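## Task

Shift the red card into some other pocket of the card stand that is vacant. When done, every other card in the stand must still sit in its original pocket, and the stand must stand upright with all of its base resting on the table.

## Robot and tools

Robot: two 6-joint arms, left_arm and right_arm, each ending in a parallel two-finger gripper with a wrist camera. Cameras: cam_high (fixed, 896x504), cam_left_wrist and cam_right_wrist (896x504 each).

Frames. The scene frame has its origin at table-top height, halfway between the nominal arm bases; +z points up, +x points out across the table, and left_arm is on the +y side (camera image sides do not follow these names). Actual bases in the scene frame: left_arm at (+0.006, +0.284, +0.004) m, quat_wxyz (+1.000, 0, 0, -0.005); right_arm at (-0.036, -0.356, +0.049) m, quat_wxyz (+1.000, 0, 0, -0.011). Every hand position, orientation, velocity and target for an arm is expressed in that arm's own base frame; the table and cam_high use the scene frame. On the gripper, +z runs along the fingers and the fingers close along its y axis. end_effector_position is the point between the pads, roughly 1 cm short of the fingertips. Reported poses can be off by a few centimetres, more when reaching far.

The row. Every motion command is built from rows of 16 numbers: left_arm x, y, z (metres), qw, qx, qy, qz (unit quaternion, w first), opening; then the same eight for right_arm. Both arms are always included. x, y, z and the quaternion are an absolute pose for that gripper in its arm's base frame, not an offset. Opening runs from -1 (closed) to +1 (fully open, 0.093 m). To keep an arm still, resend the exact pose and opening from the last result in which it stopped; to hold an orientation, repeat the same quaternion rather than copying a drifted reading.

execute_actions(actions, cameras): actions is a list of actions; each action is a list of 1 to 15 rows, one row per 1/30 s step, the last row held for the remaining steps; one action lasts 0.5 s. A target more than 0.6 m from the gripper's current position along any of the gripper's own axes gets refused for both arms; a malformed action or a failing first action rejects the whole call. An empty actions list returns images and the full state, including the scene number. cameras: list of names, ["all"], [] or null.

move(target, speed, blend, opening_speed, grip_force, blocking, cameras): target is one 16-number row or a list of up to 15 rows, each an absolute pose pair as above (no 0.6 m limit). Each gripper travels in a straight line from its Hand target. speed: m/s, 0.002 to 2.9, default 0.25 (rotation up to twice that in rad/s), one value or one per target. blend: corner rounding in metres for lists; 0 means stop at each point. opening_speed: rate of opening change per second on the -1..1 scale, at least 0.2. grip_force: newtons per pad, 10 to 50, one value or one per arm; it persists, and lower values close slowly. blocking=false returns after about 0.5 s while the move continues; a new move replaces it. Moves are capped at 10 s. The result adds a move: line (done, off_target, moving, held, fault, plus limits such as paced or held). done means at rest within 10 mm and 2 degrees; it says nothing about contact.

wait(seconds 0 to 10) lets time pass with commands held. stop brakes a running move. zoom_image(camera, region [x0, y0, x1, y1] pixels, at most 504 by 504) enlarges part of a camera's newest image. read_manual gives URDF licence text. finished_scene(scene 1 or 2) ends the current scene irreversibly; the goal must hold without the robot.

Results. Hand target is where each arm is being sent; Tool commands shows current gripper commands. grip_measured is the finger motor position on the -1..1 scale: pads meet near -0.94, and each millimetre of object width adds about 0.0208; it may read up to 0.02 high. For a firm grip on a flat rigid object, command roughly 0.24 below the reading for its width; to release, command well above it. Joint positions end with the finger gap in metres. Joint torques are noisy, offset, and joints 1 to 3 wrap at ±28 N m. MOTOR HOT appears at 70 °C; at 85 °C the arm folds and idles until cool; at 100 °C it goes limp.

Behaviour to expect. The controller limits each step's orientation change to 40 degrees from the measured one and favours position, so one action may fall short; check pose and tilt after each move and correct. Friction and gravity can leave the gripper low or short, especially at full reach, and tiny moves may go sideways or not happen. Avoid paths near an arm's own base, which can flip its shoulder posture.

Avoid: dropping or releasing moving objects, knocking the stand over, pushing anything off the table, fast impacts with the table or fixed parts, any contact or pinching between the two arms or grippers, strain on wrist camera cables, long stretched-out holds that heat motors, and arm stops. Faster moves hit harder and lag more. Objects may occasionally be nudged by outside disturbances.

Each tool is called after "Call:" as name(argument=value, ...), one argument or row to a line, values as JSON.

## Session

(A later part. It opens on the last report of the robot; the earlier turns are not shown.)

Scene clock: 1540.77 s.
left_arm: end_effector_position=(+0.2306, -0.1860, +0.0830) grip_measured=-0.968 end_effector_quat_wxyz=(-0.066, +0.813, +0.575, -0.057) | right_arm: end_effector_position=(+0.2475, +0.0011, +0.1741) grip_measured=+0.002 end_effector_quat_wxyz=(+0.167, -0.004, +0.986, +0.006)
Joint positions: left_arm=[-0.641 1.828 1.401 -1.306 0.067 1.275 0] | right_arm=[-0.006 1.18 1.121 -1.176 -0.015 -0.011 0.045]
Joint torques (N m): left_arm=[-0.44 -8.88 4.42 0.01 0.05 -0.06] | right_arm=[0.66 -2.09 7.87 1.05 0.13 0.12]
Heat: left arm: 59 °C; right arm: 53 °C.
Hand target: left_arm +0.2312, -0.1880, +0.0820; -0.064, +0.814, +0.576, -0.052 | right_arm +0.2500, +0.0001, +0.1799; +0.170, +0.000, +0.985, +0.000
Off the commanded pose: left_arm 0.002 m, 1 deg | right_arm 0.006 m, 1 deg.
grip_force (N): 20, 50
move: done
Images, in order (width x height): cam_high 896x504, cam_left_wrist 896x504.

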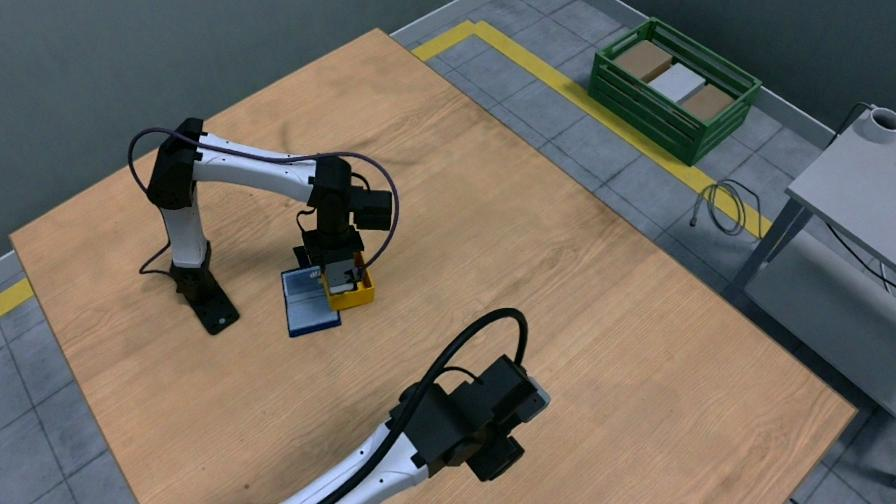

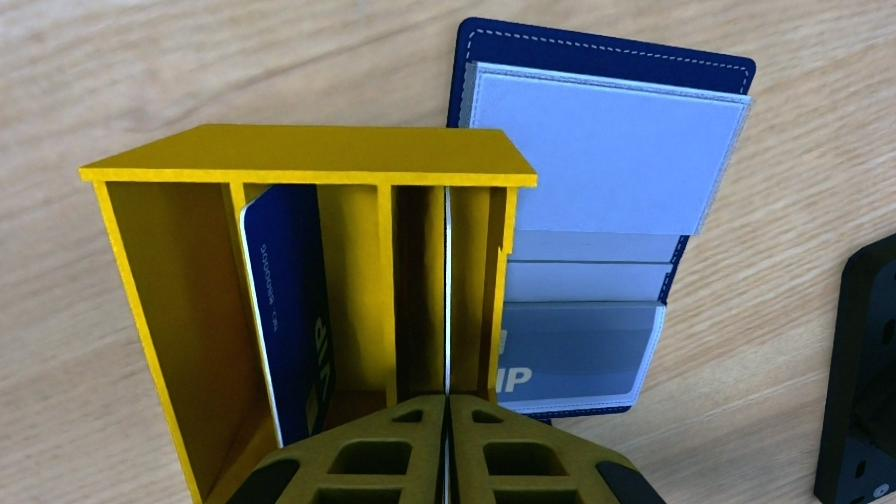

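Call:
move(
  target=[
    [0.2306, -0.1878, 0.0745, -0.0640, 0.8134, 0.5755, -0.0520, -1, 0.25, 0.0, 0.18, 0.17, 0, 0.985, 0, 0],
  ],
  speed=0.03,
  cameras=["cam_left_wrist"],
)

Call:
zoom_image(
  camera="cam_left_wrist",
  region=[300, 100, 600, 504],
)

Scene clock: 1551.27 s.
left_arm: end_effector_position=(+0.2303, -0.1857, +0.0766) grip_measured=-0.968 end_effector_quat_wxyz=(-0.065, +0.813, +0.575, -0.056) | right_arm: end_effector_position=(+0.2475, +0.0011, +0.1741) grip_measured=+0.002 end_effector_quat_wxyz=(+0.167, -0.004, +0.986, +0.006)
Joint positions: left_arm=[-0.641 1.828 1.375 -1.276 0.067 1.275 0] | right_arm=[-0.006 1.18 1.121 -1.176 -0.015 -0.011 0.045]
Joint torques (N m): left_arm=[-0.54 -8.54 4.33 0.03 0.07 -0.08] | right_arm=[0.68 -2.06 7.88 1.05 0.14 0.11]
Heat: left arm: 58 °C; right arm: 53 °C.
Hand target: left_arm +0.2306, -0.1878, +0.0745; -0.064, +0.814, +0.576, -0.052 | right_arm +0.2500, +0.0001, +0.1799; +0.170, +0.000, +0.985, +0.000
Off the commanded pose: left_arm 0.003 m, 1 deg | right_arm 0.006 m, 1 deg.
grip_force (N): 20, 50
move: done
Images, in order (width x height): cam_left_wrist 896x504.

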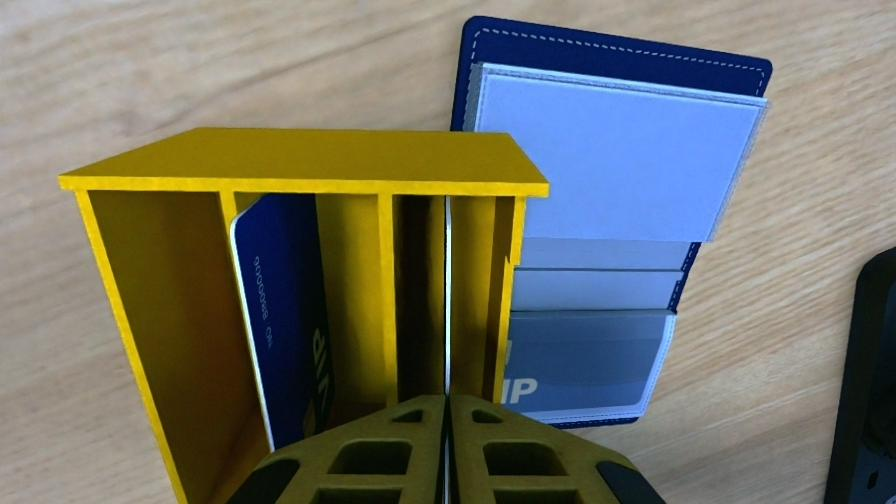

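Scaled by 1.248 from the camera's 896x504 image, which has a finer 1280x720 frame.

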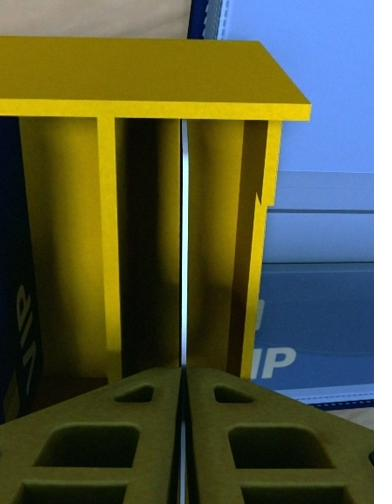

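Call:
move(
  target=[
    [0.2304, -0.1878, 0.0722, -0.0640, 0.8134, 0.5755, -0.0520, -1, 0.25, 0.0, 0.18, 0.17, 0, 0.985, 0, 0],
    [0.2304, -0.1878, 0.0722, -0.0640, 0.8134, 0.5755, -0.0520, -0.55, 0.25, 0.0, 0.18, 0.17, 0, 0.985, 0, 0],
  ],
  speed=0.03,
  opening_speed=0.3,
  cameras=["cam_left_wrist"],
)

Call:
zoom_image(
  camera="cam_left_wrist",
  region=[300, 100, 600, 504],
)

Scene clock: 1563.50 s.
left_arm: end_effector_position=(+0.2303, -0.1858, +0.0747) grip_measured=-0.552 end_effector_quat_wxyz=(-0.064, +0.813, +0.576, -0.056) | right_arm: end_effector_position=(+0.2475, +0.0011, +0.1741) grip_measured=+0.002 end_effector_quat_wxyz=(+0.167, -0.004, +0.986, +0.006)
Joint positions: left_arm=[-0.641 1.828 1.368 -1.267 0.067 1.274 0.019] | right_arm=[-0.006 1.18 1.121 -1.176 -0.015 -0.011 0.045]
Joint torques (N m): left_arm=[-0.62 -8.5 4.3 0.03 0.06 -0.09] | right_arm=[0.65 -2.04 7.95 1.02 0.14 0.13]
Heat: left arm: 56 °C; right arm: 53 °C.
Hand target: left_arm +0.2304, -0.1878, +0.0722; -0.064, +0.814, +0.576, -0.052 | right_arm +0.2500, +0.0001, +0.1799; +0.170, +0.000, +0.985, +0.000
Off the commanded pose: left_arm 0.003 m, 0 deg | right_arm 0.006 m, 1 deg.
grip_force (N): 20, 50
move: done
Images, in order (width x height): cam_left_wrist 896x504.

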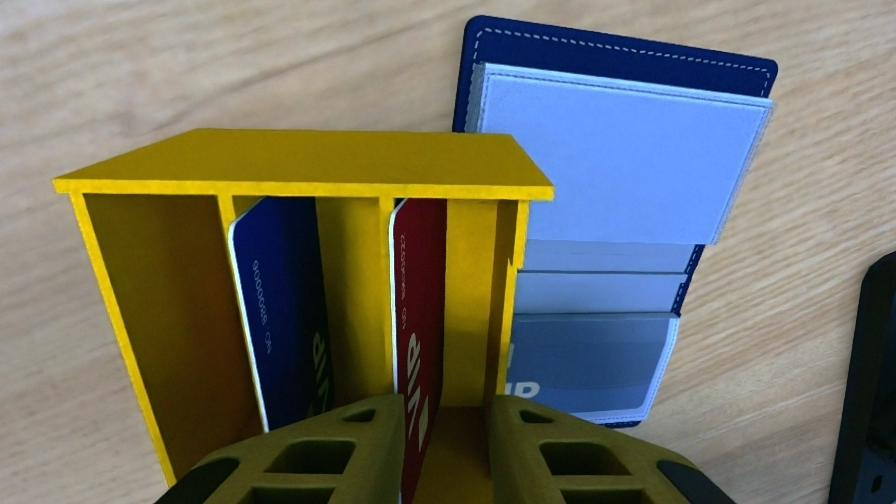

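Scaled by 1.248 from the camera's 896x504 image, which has a finer 1280x720 frame.

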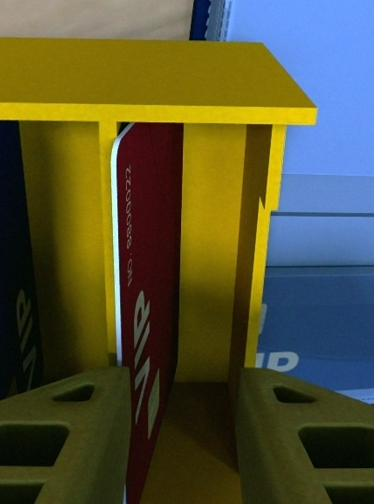

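Call:
move(
  target=[
    [0.2325, -0.1885, 0.105, -0.0640, 0.8134, 0.5755, -0.0520, -0.55, 0.25, 0.0, 0.18, 0.17, 0, 0.985, 0, 0],
    [0.2585, -0.1985, 0.130, 0.0999, 0.7737, 0.5698, -0.2579, -0.55, 0.25, 0.0, 0.18, 0.17, 0, 0.985, 0, 0],
    [0.2585, -0.1985, 0.115, 0.0999, 0.7737, 0.5698, -0.2579, 1, 0.25, 0.0, 0.18, 0.17, 0, 0.985, 0, 0],
  ],
  speed=[0.05, 0.15, 0.1],
  blend=[0.005, 0.005, 0],
  grip_force=[50, 50],
  cameras=["cam_left_wrist", "cam_high"],
)

Call:
zoom_image(
  camera="cam_high",
  region=[260, 180, 440, 350],
)

Scene clock: 1588.50 s.
left_arm: end_effector_position=(+0.2566, -0.1968, +0.1170) grip_measured=+1.000 end_effector_quat_wxyz=(+0.093, +0.772, +0.575, -0.253) | right_arm: end_effector_position=(+0.2475, +0.0011, +0.1741) grip_measured=+0.002 end_effector_quat_wxyz=(+0.167, -0.004, +0.986, +0.006)
Joint positions: left_arm=[-0.386 1.828 1.451 -1.31 0.535 1.508 0.093] | right_arm=[-0.006 1.18 1.121 -1.176 -0.015 -0.011 0.045]
Joint torques (N m): left_arm=[0.64 -8.29 4.46 0.11 0.64 0.23] | right_arm=[0.65 -2.04 7.88 1.03 0.15 0.13]
Heat: left arm: 54 °C; right arm: 53 °C.
Hand target: left_arm +0.2585, -0.1984, +0.1150; +0.100, +0.774, +0.570, -0.258 | right_arm +0.2500, +0.0001, +0.1799; +0.170, +0.000, +0.985, +0.000
Off the commanded pose: left_arm 0.003 m, 1 deg | right_arm 0.006 m, 1 deg.
move: done
Images, in order (width x height): cam_high 896x504, cam_left_wrist 896x504.

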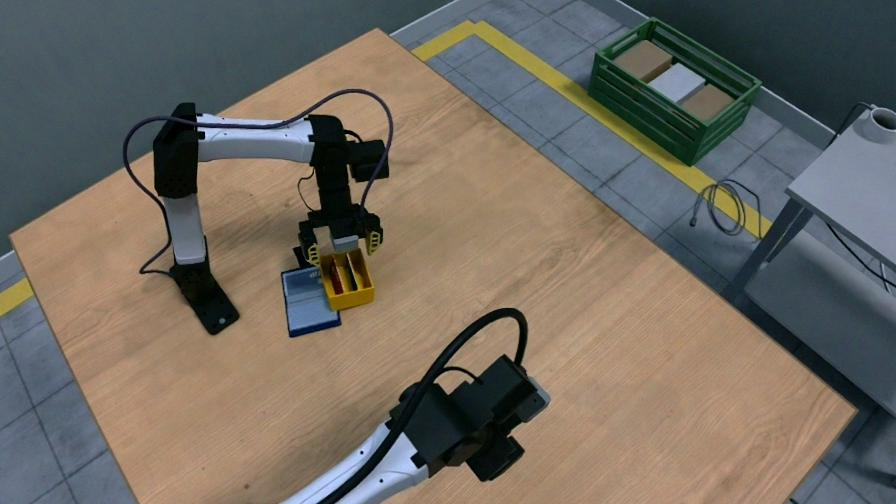

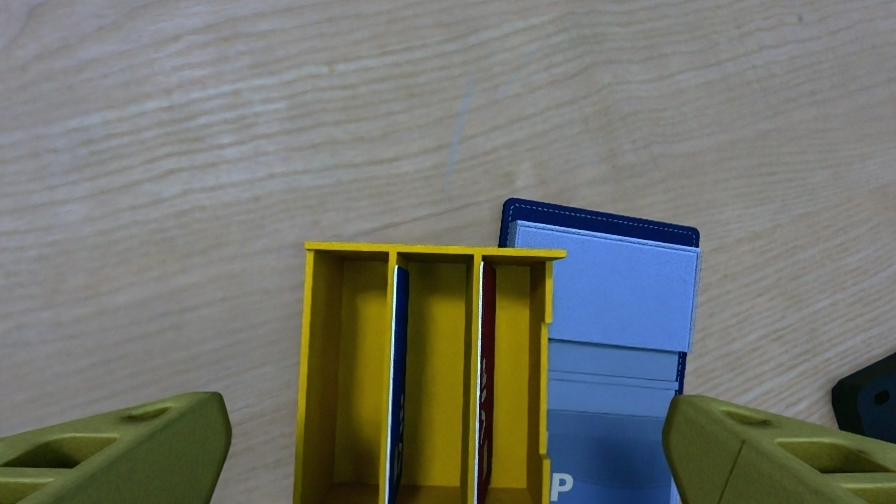

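Scaled by 2.800 from the camera's 896x504 image, which has a finer 1280x720 frame.

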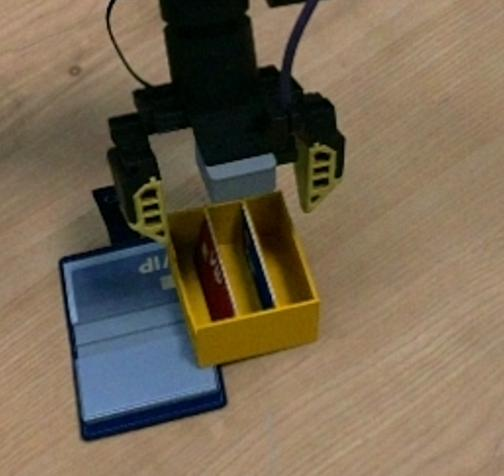

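Call:
move(
  target=[
    [0.2600, -0.2000, 0.105, 0.0955, 0.7835, 0.5562, -0.2596, 1, 0.25, 0.0, 0.18, 0.17, 0, 0.985, 0, 0],
    [0.2540, -0.1970, 0.064, 0.0955, 0.7835, 0.5562, -0.2596, 1, 0.25, 0.0, 0.18, 0.17, 0, 0.985, 0, 0],
  ],
  speed=[0.1, 0.06],
  blend=[0.003, 0],
  cameras=["cam_left_wrist"],
)

Scene clock: 1612.43 s.
left_arm: end_effector_position=(+0.2527, -0.1953, +0.0674) grip_measured=+1.000 end_effector_quat_wxyz=(+0.091, +0.781, +0.562, -0.256) | right_arm: end_effector_position=(+0.2475, +0.0011, +0.1741) grip_measured=+0.002 end_effector_quat_wxyz=(+0.167, -0.004, +0.986, +0.006)
Joint positions: left_arm=[-0.386 1.87 1.301 -1.134 0.535 1.545 0.093] | right_arm=[-0.006 1.18 1.121 -1.176 -0.015 -0.011 0.045]
Joint torques (N m): left_arm=[0.31 -7.97 4.3 0.09 0.58 0.23] | right_arm=[0.7 -2.04 7.9 1.04 0.14 0.12]
Heat: left arm: 53 °C; right arm: 53 °C.
Hand target: left_arm +0.2540, -0.1970, +0.0641; +0.096, +0.784, +0.556, -0.260 | right_arm +0.2500, +0.0001, +0.1799; +0.170, +0.000, +0.985, +0.000
Off the commanded pose: left_arm 0.004 m, 1 deg | right_arm 0.006 m, 1 deg.
move: done
Images, in order (width x height): cam_left_wrist 896x504.

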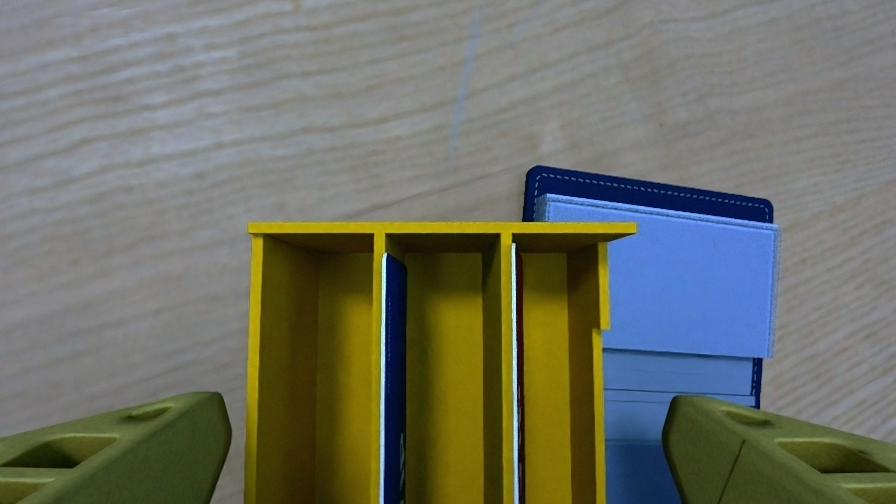

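Call:
move(
  target=[
    [0.2553, -0.1977, 0.062, 0.0955, 0.7835, 0.5562, -0.2596, 1, 0.25, 0.0, 0.18, 0.17, 0, 0.985, 0, 0],
    [0.2515, -0.1962, 0.040, 0.0955, 0.7835, 0.5562, -0.2596, 1, 0.25, 0.0, 0.18, 0.17, 0, 0.985, 0, 0],
  ],
  speed=[0.05, 0.05],
  blend=[0.001, 0],
  cameras=["cam_left_wrist"],
)

Scene clock: 1622.23 s.
left_arm: end_effector_position=(+0.2507, -0.1945, +0.0435) grip_measured=+1.000 end_effector_quat_wxyz=(+0.091, +0.781, +0.562, -0.255) | right_arm: end_effector_position=(+0.2475, +0.0011, +0.1741) grip_measured=+0.002 end_effector_quat_wxyz=(+0.167, -0.004, +0.986, +0.006)
Joint positions: left_arm=[-0.386 1.895 1.233 -1.04 0.535 1.545 0.093] | right_arm=[-0.006 1.18 1.121 -1.176 -0.015 -0.011 0.045]
Joint torques (N m): left_arm=[0.31 -7.99 4.18 0.07 0.6 0.18] | right_arm=[0.66 -2.02 7.87 1.03 0.12 0.11]
Heat: left arm: 52 °C; right arm: 53 °C.
Hand target: left_arm +0.2514, -0.1961, +0.0401; +0.095, +0.784, +0.556, -0.260 | right_arm +0.2500, +0.0001, +0.1799; +0.170, +0.000, +0.985, +0.000
Off the commanded pose: left_arm 0.004 m, 1 deg | right_arm 0.006 m, 1 deg.
move: done
Images, in order (width x height): cam_left_wrist 896x504.

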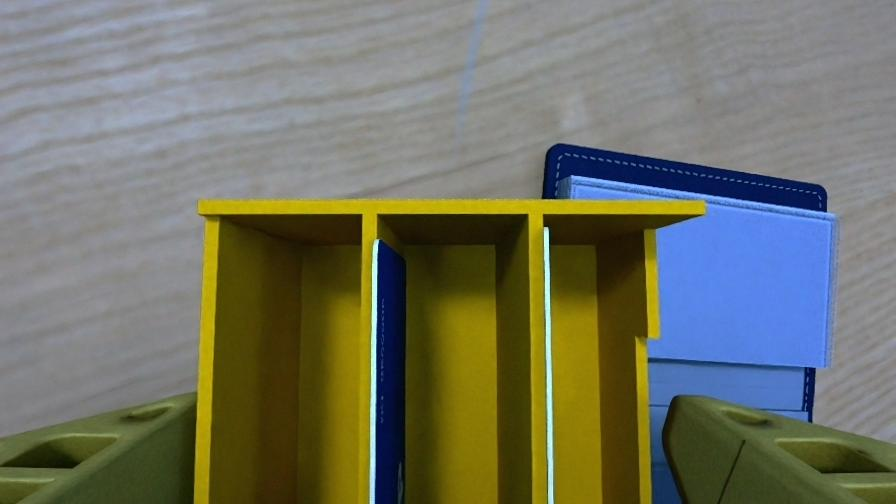

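Call:
move(
  target=[
    [0.2482, -0.1950, 0.0210, 0.0955, 0.7835, 0.5562, -0.2596, 1, 0.25, 0.0, 0.18, 0.17, 0, 0.985, 0, 0],
    [0.2482, -0.1950, 0.0210, 0.0955, 0.7835, 0.5562, -0.2596, 0.5, 0.25, 0.0, 0.18, 0.17, 0, 0.985, 0, 0],
  ],
  speed=[0.05, 0.05],
  grip_force=[25, 50],
  cameras=["cam_left_wrist", "cam_high"],
)

Scene clock: 1631.03 s.
left_arm: end_effector_position=(+0.2479, -0.1934, +0.0246) grip_measured=+0.828 end_effector_quat_wxyz=(+0.092, +0.782, +0.562, -0.255) | right_arm: end_effector_position=(+0.2475, +0.0011, +0.1741) grip_measured=+0.002 end_effector_quat_wxyz=(+0.167, -0.004, +0.986, +0.006)
Joint positions: left_arm=[-0.386 1.916 1.178 -0.964 0.535 1.545 0.085] | right_arm=[-0.006 1.18 1.121 -1.176 -0.015 -0.011 0.045]
Joint velocities: left_arm=[-0.017 -0.007 0.002 0.051 0.007 -0.051 0.004] | right_arm=[within noise]
Joint torques (N m): left_arm=[0.32 -7.99 4.04 0.09 0.58 0.2] | right_arm=[0.68 -2.02 7.9 1.04 0.13 0.11]
Heat: left arm: 52 °C; right arm: 53 °C.
Hand target: left_arm +0.2482, -0.1950, +0.0211; +0.096, +0.784, +0.556, -0.260 | right_arm +0.2500, +0.0001, +0.1799; +0.170, +0.000, +0.985, +0.000
Off the commanded pose: left_arm 0.004 m, 1 deg | right_arm 0.006 m, 1 deg.
grip_force (N): 25, 50
move: done
Images, in order (width x height): cam_high 896x504, cam_left_wrist 896x504.

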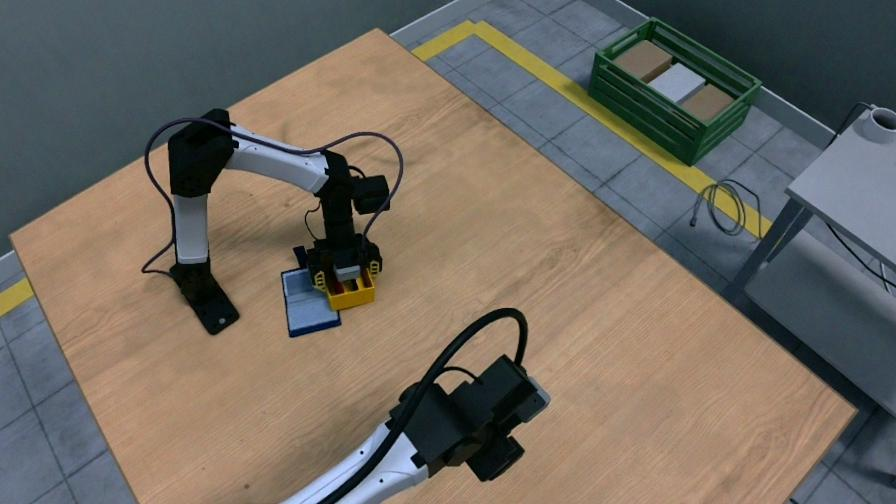

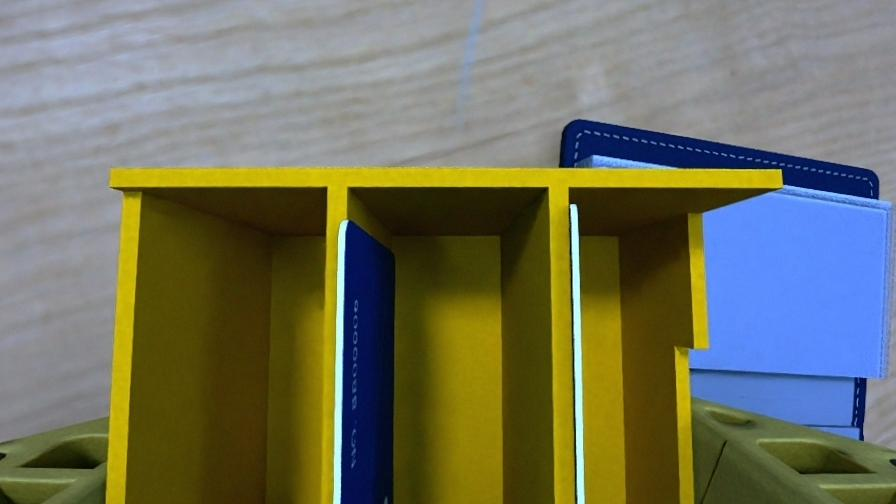

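Call:
move(
  target=[
    [0.2500, -0.1957, 0.0650, 0.0955, 0.7835, 0.5562, -0.2596, 0.5, 0.25, 0.0, 0.18, 0.17, 0, 0.985, 0, 0],
    [0.2980, -0.2150, 0.0800, 0.1375, 0.7933, 0.5458, -0.2318, 0.5, 0.25, 0.0, 0.18, 0.17, 0, 0.985, 0, 0],
  ],
  speed=[0.06, 0.08],
  blend=[0.01, 0],
  cameras=["cam_left_wrist", "cam_high"],
)

Call:
zoom_image(
  camera="cam_high",
  region=[260, 180, 460, 350],
)

Scene clock: 1643.77 s.
left_arm: end_effector_position=(+0.2933, -0.2118, +0.0768) grip_measured=+0.820 end_effector_quat_wxyz=(+0.130, +0.790, +0.553, -0.230) | right_arm: end_effector_position=(+0.2475, +0.0011, +0.1741) grip_measured=+0.002 end_effector_quat_wxyz=(+0.167, -0.004, +0.986, +0.006)
Joint positions: left_arm=[-0.386 1.94 1.443 -1.109 0.535 1.545 0.085] | right_arm=[-0.006 1.18 1.121 -1.176 -0.015 -0.011 0.045]
Joint torques (N m): left_arm=[0.31 -9.06 6.79 0.07 0.58 0.19] | right_arm=[0.65 -2.07 7.9 1.02 0.14 0.14]
Heat: left arm: 52 °C; right arm: 53 °C.
Hand target: left_arm +0.2979, -0.2149, +0.0801; +0.138, +0.793, +0.546, -0.232 | right_arm +0.2500, +0.0001, +0.1799; +0.170, +0.000, +0.985, +0.000
Off the commanded pose: left_arm 0.007 m, 1 deg | right_arm 0.006 m, 1 deg.
grip_force (N): 25, 50
move: done
Images, in order (width x height): cam_high 896x504, cam_left_wrist 896x504.

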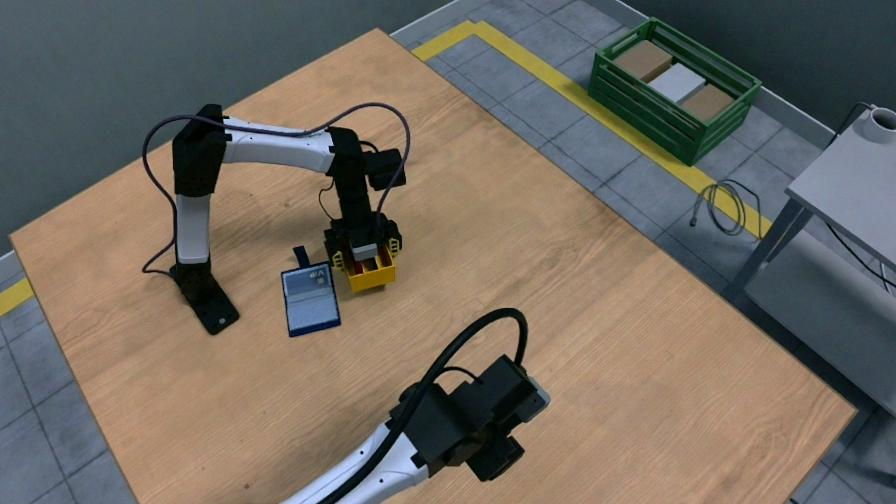

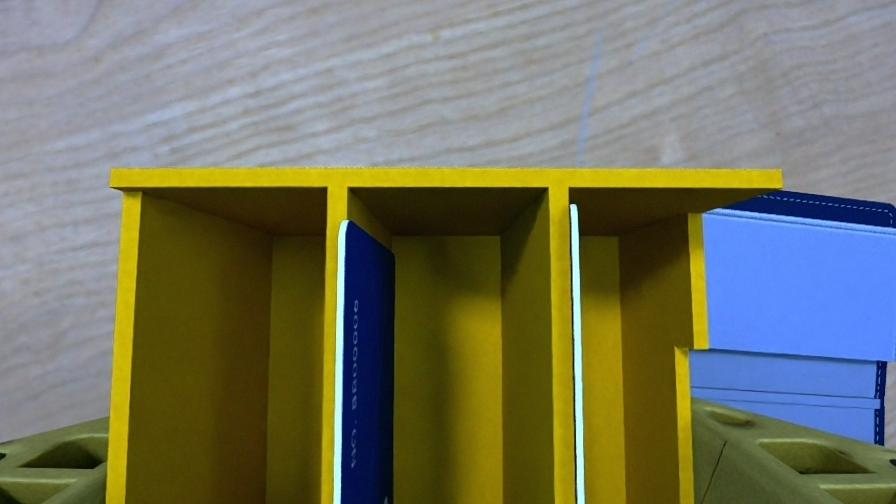

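Scaled by 2.520 from the camera's 896x504 image, which has a finer 1280x720 frame.

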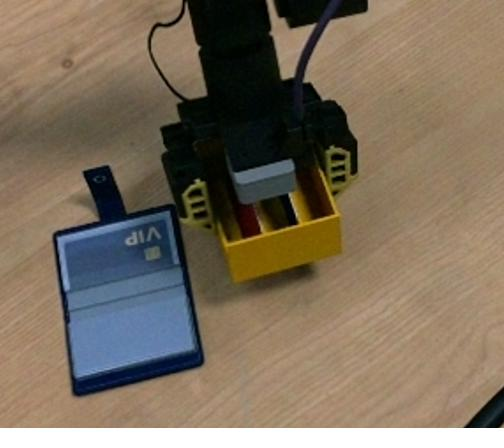

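Call:
move(
  target=[
    [0.2980, -0.2150, 0.0360, 0.1450, 0.7943, 0.5448, -0.2278, 0.5, 0.25, 0.0, 0.18, 0.17, 0, 0.985, 0, 0],
  ],
  speed=[0.06],
  cameras=["cam_left_wrist", "cam_high"],
)

Call:
zoom_image(
  camera="cam_high",
  region=[260, 180, 460, 350],
)

Scene clock: 1658.27 s.
left_arm: end_effector_position=(+0.2962, -0.2130, +0.0382) grip_measured=+0.820 end_effector_quat_wxyz=(+0.139, +0.792, +0.550, -0.225) | right_arm: end_effector_position=(+0.2475, +0.0011, +0.1741) grip_measured=+0.002 end_effector_quat_wxyz=(+0.167, -0.004, +0.986, +0.006)
Joint positions: left_arm=[-0.386 1.982 1.341 -0.945 0.535 1.545 0.085] | right_arm=[-0.006 1.18 1.121 -1.176 -0.015 -0.011 0.045]
Joint torques (N m): left_arm=[0.49 -9.33 4.57 0.31 0.62 0.18] | right_arm=[0.61 -2.11 7.87 1.01 0.15 0.12]
Heat: left arm: 53 °C; right arm: 54 °C.
Hand target: left_arm +0.2980, -0.2150, +0.0360; +0.145, +0.794, +0.545, -0.228 | right_arm +0.2500, +0.0001, +0.1799; +0.170, +0.000, +0.985, +0.000
Off the commanded pose: left_arm 0.003 m, 1 deg | right_arm 0.006 m, 1 deg.
grip_force (N): 25, 50
move: done
Images, in order (width x height): cam_high 896x504, cam_left_wrist 896x504.

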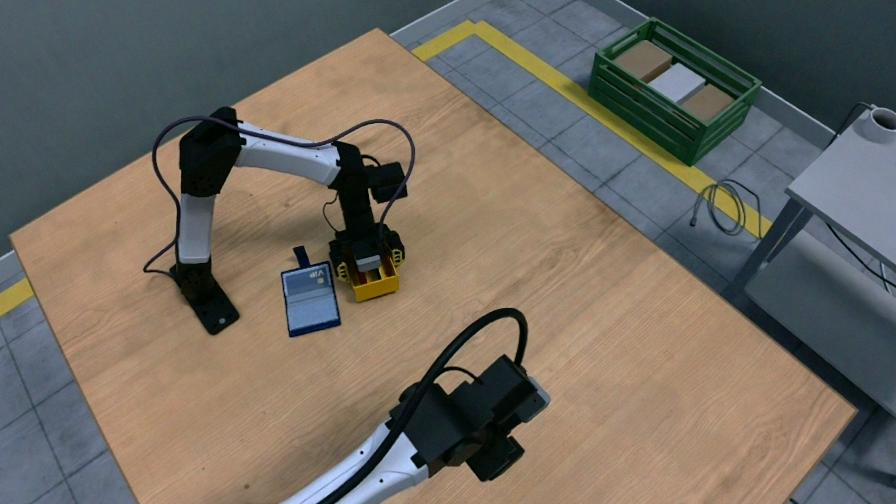

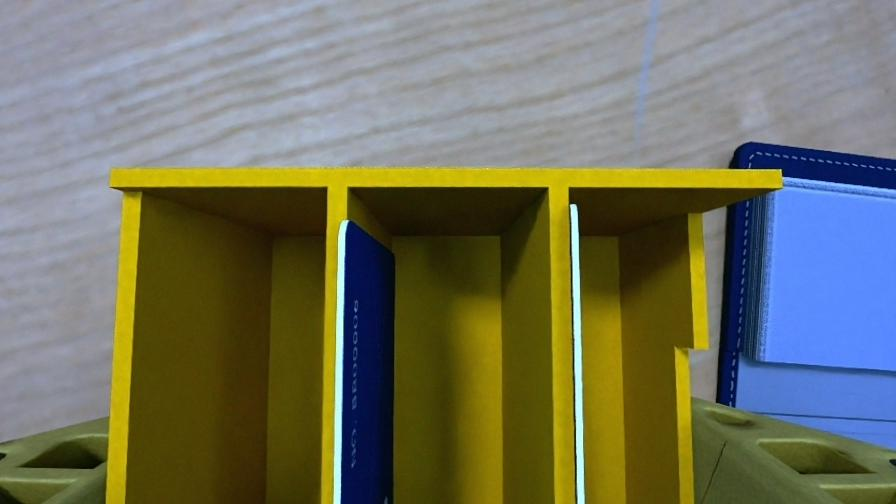

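Scaled by 2.520 from the camera's 896x504 image, which has a finer 1280x720 frame.

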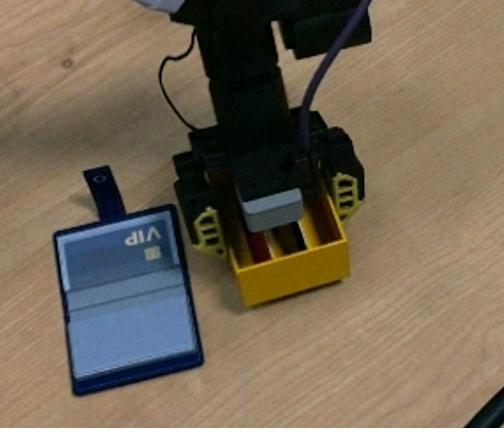

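Call:
move(
  target=[
    [0.2980, -0.2150, 0.0210, 0.1480, 0.7943, 0.5448, -0.2250, 0.5, 0.25, 0.0, 0.18, 0.17, 0, 0.985, 0, 0],
  ],
  speed=[0.04],
  cameras=["cam_left_wrist"],
)

Call:
move(
  target=[
    [0.2980, -0.2150, 0.0165, 0.1480, 0.7943, 0.5448, -0.2250, 0.5, 0.25, 0.0, 0.18, 0.17, 0, 0.985, 0, 0],
  ],
  speed=[0.02],
  cameras=["cam_left_wrist", "cam_high"],
)

Scene clock: 1669.70 s.
left_arm: end_effector_position=(+0.2965, -0.2131, +0.0238) grip_measured=+0.820 end_effector_quat_wxyz=(+0.143, +0.793, +0.549, -0.222) | right_arm: end_effector_position=(+0.2475, +0.0011, +0.1741) grip_measured=+0.002 end_effector_quat_wxyz=(+0.167, -0.004, +0.986, +0.006)
Joint positions: left_arm=[-0.386 1.998 1.302 -0.879 0.535 1.545 0.085] | right_arm=[-0.006 1.18 1.121 -1.176 -0.015 -0.011 0.045]
Joint torques (N m): left_arm=[0.4 -9.21 4.4 0.34 0.58 0.14] | right_arm=[0.64 -2.1 7.84 1.04 0.13 0.12]
Heat: left arm: 52 °C; right arm: 54 °C.
Hand target: left_arm +0.2979, -0.2149, +0.0210; +0.148, +0.794, +0.545, -0.225 | right_arm +0.2500, +0.0001, +0.1799; +0.170, +0.000, +0.985, +0.000
Off the commanded pose: left_arm 0.004 m, 1 deg | right_arm 0.006 m, 1 deg.
grip_force (N): 25, 50
move: done
Images, in order (width x height): cam_left_wrist 896x504.

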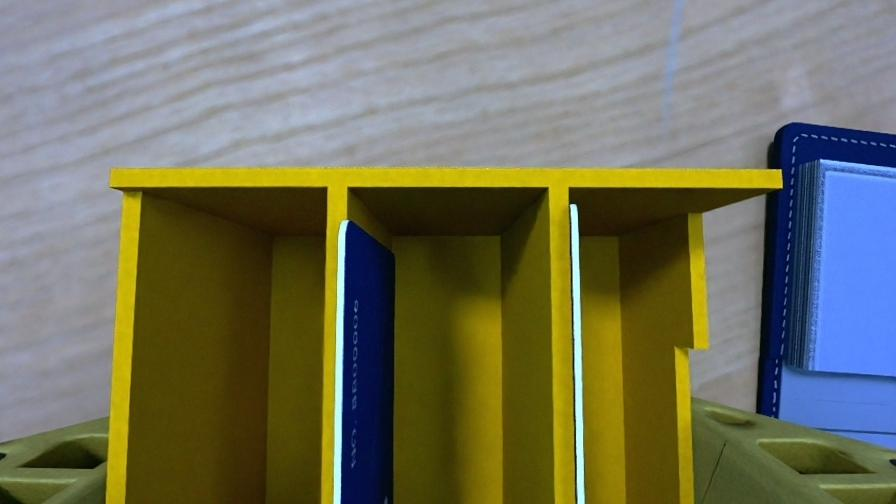

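Scene clock: 1670.40 s.
left_arm: end_effector_position=(+0.2967, -0.2132, +0.0206) grip_measured=+0.820 end_effector_quat_wxyz=(+0.144, +0.793, +0.549, -0.222) | right_arm: end_effector_position=(+0.2475, +0.0011, +0.1741) grip_measured=+0.002 end_effector_quat_wxyz=(+0.167, -0.004, +0.986, +0.006)
Joint positions: left_arm=[-0.386 2.003 1.295 -0.866 0.535 1.545 0.085] | right_arm=[-0.006 1.18 1.121 -1.176 -0.015 -0.011 0.045]
Joint torques (N m): left_arm=[0.32 -8.92 4.34 0.39 0.58 0.13] | right_arm=[0.7 -2.04 7.82 1.03 0.12 0.13]
Heat: left arm: 52 °C; right arm: 54 °C.
Hand target: left_arm +0.2980, -0.2150, +0.0166; +0.148, +0.794, +0.545, -0.225 | right_arm +0.2500, +0.0001, +0.1799; +0.170, +0.000, +0.985, +0.000
Off the commanded pose: left_arm 0.005 m, 1 deg | right_arm 0.006 m, 1 deg.
grip_force (N): 25, 50
move: done
Images, in order (width x height): cam_high 896x504, cam_left_wrist 896x504.

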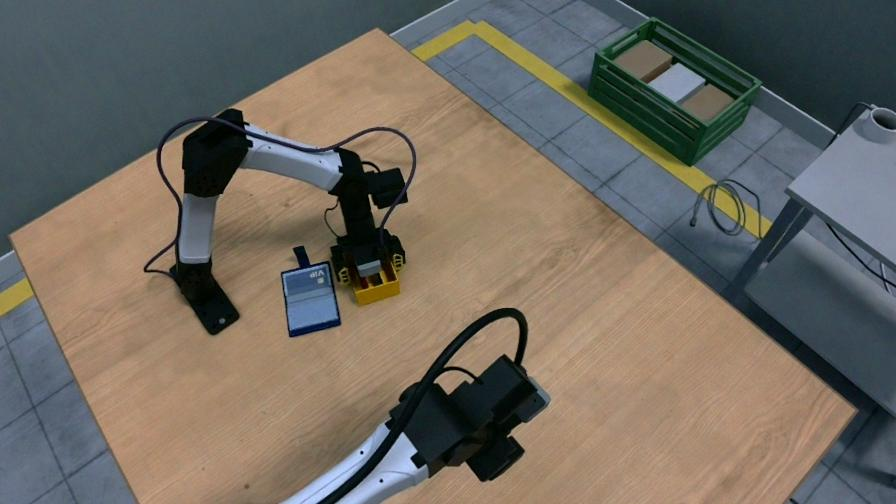

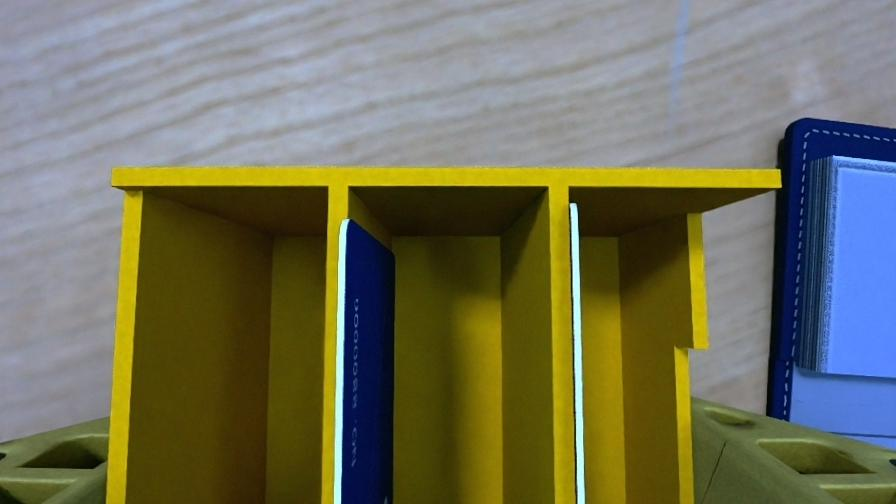

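Call:
move(
  target=[
    [0.2980, -0.2150, 0.0125, 0.1480, 0.7943, 0.5448, -0.2250, 0.5, 0.25, 0.0, 0.18, 0.17, 0, 0.985, 0, 0],
  ],
  speed=[0.02],
  cameras=["cam_left_wrist"],
)

Scene clock: 1676.77 s.
left_arm: end_effector_position=(+0.2967, -0.2133, +0.0202) grip_measured=+0.820 end_effector_quat_wxyz=(+0.144, +0.793, +0.549, -0.222) | right_arm: end_effector_position=(+0.2475, +0.0011, +0.1741) grip_measured=+0.002 end_effector_quat_wxyz=(+0.167, -0.004, +0.986, +0.006)
Joint positions: left_arm=[-0.386 2.003 1.294 -0.863 0.535 1.545 0.085] | right_arm=[-0.006 1.18 1.121 -1.176 -0.015 -0.011 0.045]
Joint torques (N m): left_arm=[0.36 -8.31 3.77 0.52 0.57 0.14] | right_arm=[0.65 -2.09 7.87 1.02 0.16 0.13]
Heat: left arm: 52 °C; right arm: 54 °C.
Hand target: left_arm +0.2979, -0.2149, +0.0127; +0.148, +0.794, +0.545, -0.225 | right_arm +0.2500, +0.0001, +0.1799; +0.170, +0.000, +0.985, +0.000
Off the commanded pose: left_arm 0.008 m, 1 deg | right_arm 0.006 m, 1 deg.
grip_force (N): 25, 50
move: done
Images, in order (width x height): cam_left_wrist 896x504.

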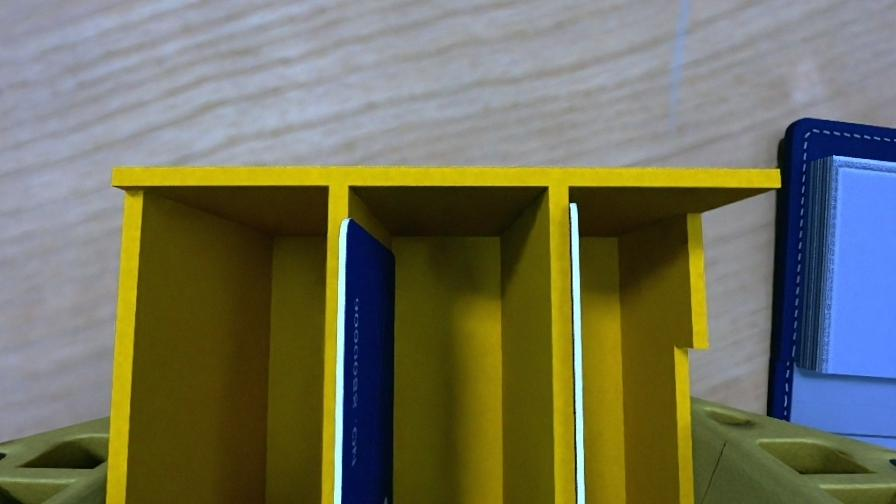

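Call:
move(
  target=[
    [0.2980, -0.2150, 0.0135, 0.1530, 0.7958, 0.5420, -0.2215, 0.5, 0.25, 0.0, 0.18, 0.17, 0, 0.985, 0, 0],
    [0.2980, -0.2150, 0.0135, 0.1530, 0.7958, 0.5420, -0.2215, 1, 0.25, 0.0, 0.18, 0.17, 0, 0.985, 0, 0],
  ],
  speed=[0.02, 0.02],
  opening_speed=0.25,
  cameras=["cam_left_wrist", "cam_high"],
)

Call:
zoom_image(
  camera="cam_high",
  region=[260, 180, 460, 350],
)

Scene clock: 1687.60 s.
left_arm: end_effector_position=(+0.2975, -0.2137, +0.0173) grip_measured=+1.000 end_effector_quat_wxyz=(+0.151, +0.793, +0.547, -0.221) | right_arm: end_effector_position=(+0.2475, +0.0011, +0.1741) grip_measured=+0.002 end_effector_quat_wxyz=(+0.167, -0.004, +0.986, +0.006)
Joint positions: left_arm=[-0.384 2.003 1.279 -0.837 0.541 1.547 0.093] | right_arm=[-0.006 1.18 1.121 -1.176 -0.015 -0.011 0.045]
Joint torques (N m): left_arm=[0.14 -9.32 4.08 0.4 0.53 0.14] | right_arm=[0.68 -2.06 7.88 1.05 0.14 0.13]
Heat: left arm: 51 °C; right arm: 54 °C.
Hand target: left_arm +0.2980, -0.2150, +0.0136; +0.153, +0.796, +0.542, -0.222 | right_arm +0.2500, +0.0001, +0.1799; +0.170, +0.000, +0.985, +0.000
Off the commanded pose: left_arm 0.004 m, 1 deg | right_arm 0.006 m, 1 deg.
grip_force (N): 25, 50
move: done
Images, in order (width x height): cam_high 896x504, cam_left_wrist 896x504.

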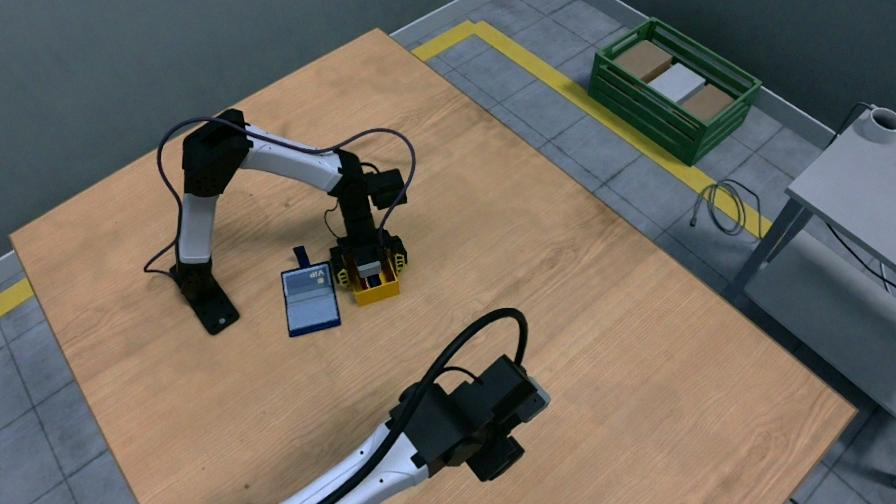

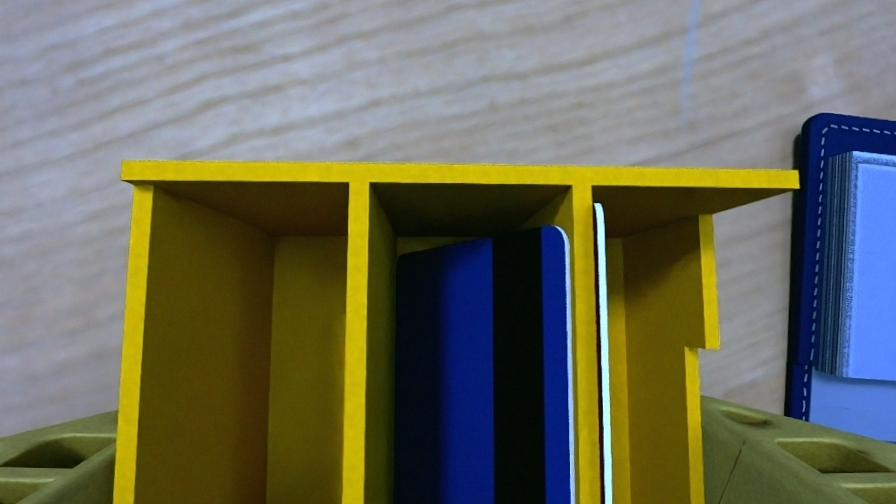

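Scaled by 2.520 from the camera's 896x504 image, which has a finer 1280x720 frame.

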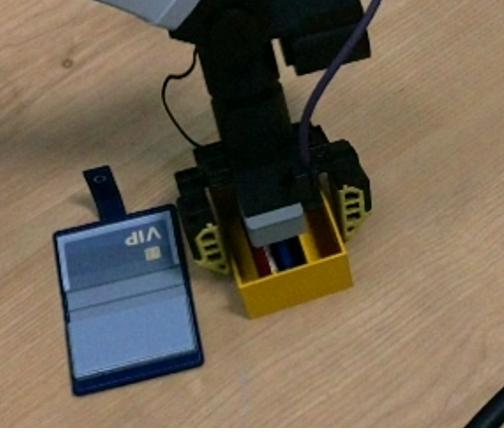

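Call:
move(
  target=[
    [0.2966, -0.2145, 0.0145, 0.1530, 0.7958, 0.5420, -0.2215, 1, 0.25, 0.0, 0.18, 0.17, 0, 0.985, 0, 0],
    [0.2970, -0.2146, 0.0650, 0.1530, 0.7958, 0.5420, -0.2215, 1, 0.25, 0.0, 0.18, 0.17, 0, 0.985, 0, 0],
    [0.2970, -0.1900, 0.1400, 0.1530, 0.7958, 0.5420, -0.2215, 1, 0.25, 0.0, 0.18, 0.17, 0, 0.985, 0, 0],
  ],
  speed=[0.03, 0.06, 0.15],
  blend=[0.001, 0.01, 0],
  cameras=["cam_left_wrist", "cam_high"],
)

Call:
zoom_image(
  camera="cam_high",
  region=[260, 180, 460, 350],
)

Call:
zoom_image(
  camera="cam_left_wrist",
  region=[200, 100, 700, 504],
)

Scene clock: 1700.03 s.
left_arm: end_effector_position=(+0.2933, -0.1897, +0.1235) grip_measured=+1.000 end_effector_quat_wxyz=(+0.132, +0.789, +0.552, -0.235) | right_arm: end_effector_position=(+0.2475, +0.0011, +0.1741) grip_measured=+0.002 end_effector_quat_wxyz=(+0.167, -0.004, +0.986, +0.006)
Joint positions: left_arm=[-0.323 1.894 1.564 -1.318 0.541 1.619 0.093] | right_arm=[-0.006 1.18 1.121 -1.176 -0.015 -0.011 0.045]
Joint torques (N m): left_arm=[0.61 -13.12 6.56 0.02 0.5 0.2] | right_arm=[0.69 -2.06 7.91 1.02 0.13 0.12]
Heat: left arm: 52 °C; right arm: 54 °C.
Hand target: left_arm +0.2967, -0.1900, +0.1397; +0.153, +0.796, +0.542, -0.221 | right_arm +0.2500, +0.0001, +0.1799; +0.170, +0.000, +0.985, +0.000
Off the commanded pose: left_arm 0.017 m, 3 deg | right_arm 0.006 m, 1 deg.
grip_force (N): 25, 50
move: off_target (left_arm); blend cut to 0.0009 m at target 1
Images, in order (width x height): cam_high 896x504, cam_left_wrist 896x504.

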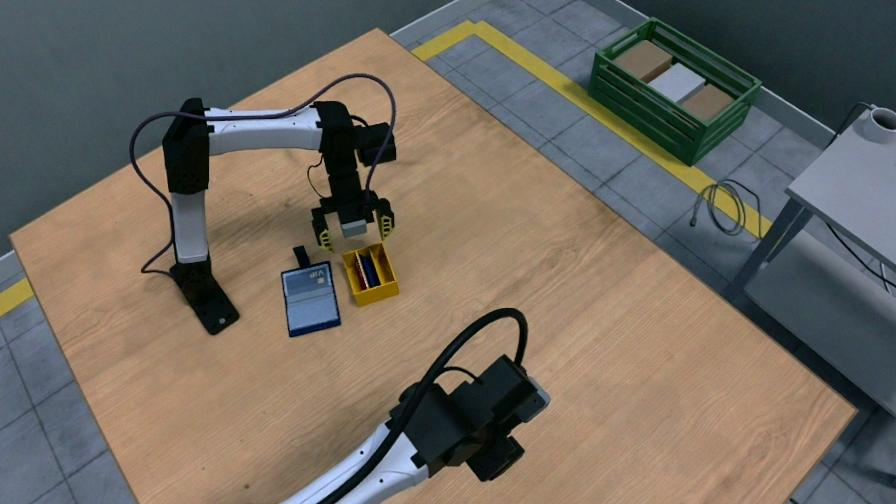

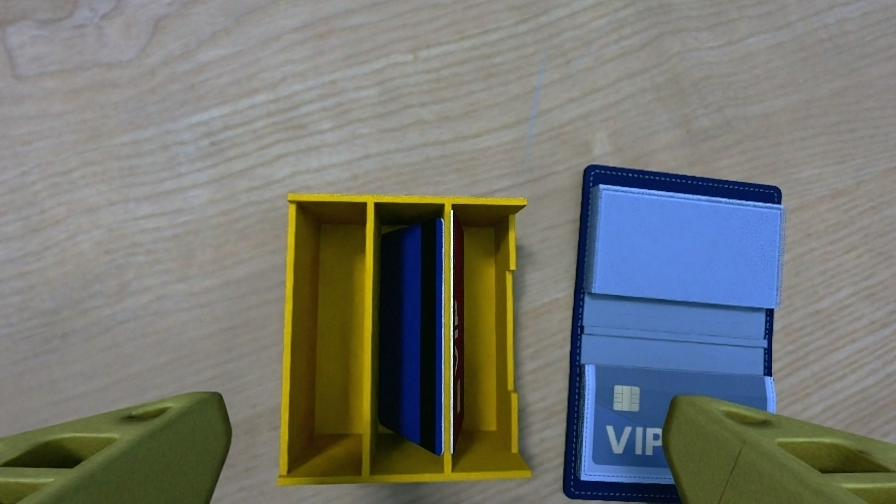

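Scaled by 2.520 from the camera's 896x504 image, which has a finer 1280x720 frame.

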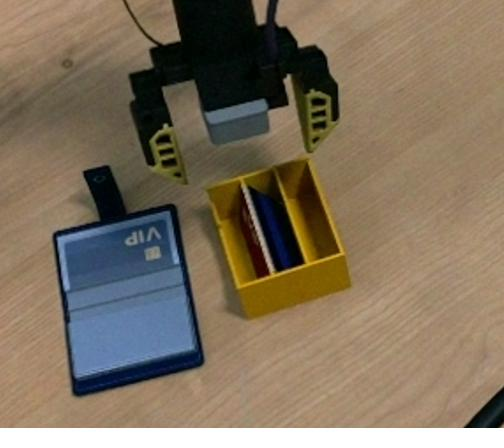

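Scaled by 1.008 from the camera's 896x504 image, which has a finer 1280x720 frame.

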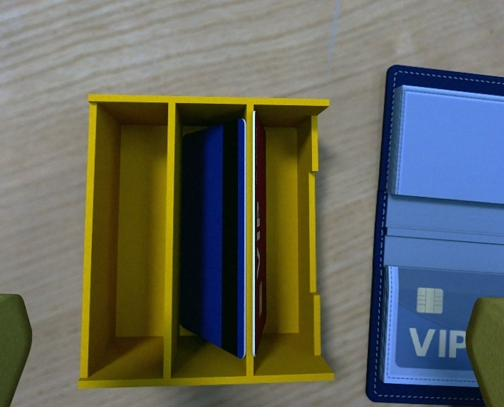

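Call:
move(
  target=[0.22, 0.04, 0.22, 0.5, 0, 0.866, 0, 1, 0.25, 0.0, 0.18, 0.17, 0, 0.985, 0, 0],
  cameras=["cam_high"],
)

Call:
zoom_image(
  camera="cam_high",
  region=[260, 180, 460, 350],
)

Scene clock: 1711.87 s.
left_arm: end_effector_position=(+0.2185, +0.0366, +0.2166) grip_measured=+1.000 end_effector_quat_wxyz=(+0.491, +0.005, +0.871, -0.008) | right_arm: end_effector_position=(+0.2475, +0.0011, +0.1741) grip_measured=+0.002 end_effector_quat_wxyz=(+0.167, -0.004, +0.986, +0.006)
Joint positions: left_arm=[0.492 0.527 0.693 -0.772 0.435 0.274 0.093] | right_arm=[-0.006 1.18 1.121 -1.176 -0.015 -0.011 0.045]
Joint torques (N m): left_arm=[0.55 0.18 5.37 2.1 0.11 -0.08] | right_arm=[0.64 -2 7.87 1.05 0.14 0.13]
Heat: left arm: 54 °C; right arm: 54 °C.
Hand target: left_arm +0.2199, +0.0400, +0.2201; +0.500, +0.000, +0.866, +0.000 | right_arm +0.2500, +0.0001, +0.1799; +0.170, +0.000, +0.985, +0.000
Off the commanded pose: left_arm 0.005 m, 2 deg | right_arm 0.006 m, 1 deg.
grip_force (N): 25, 50
move: done
Images, in order (width x height): cam_high 896x504.

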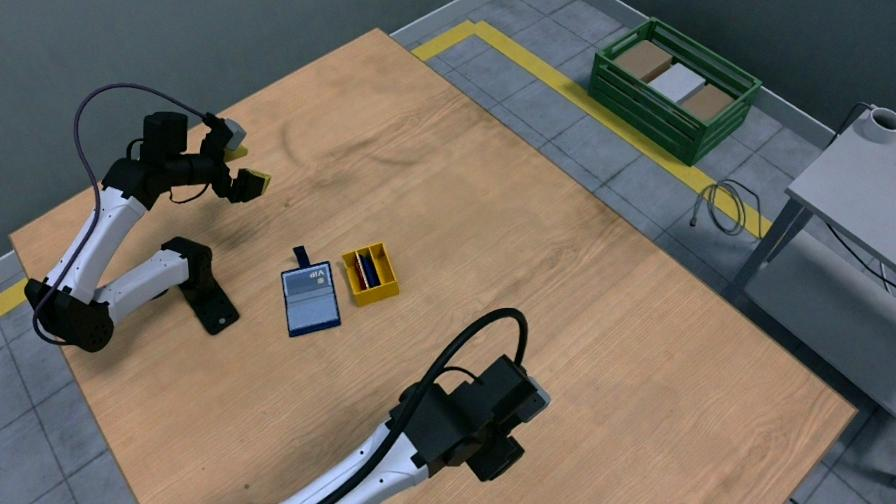

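Scaled by 2.520 from the camera's 896x504 image, which has a finer 1280x720 frame.

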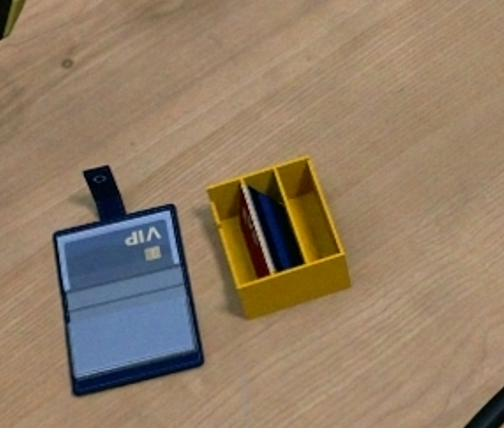

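Call:
finished_scene(
  scene=1,
)

The scene is finished: the task was done.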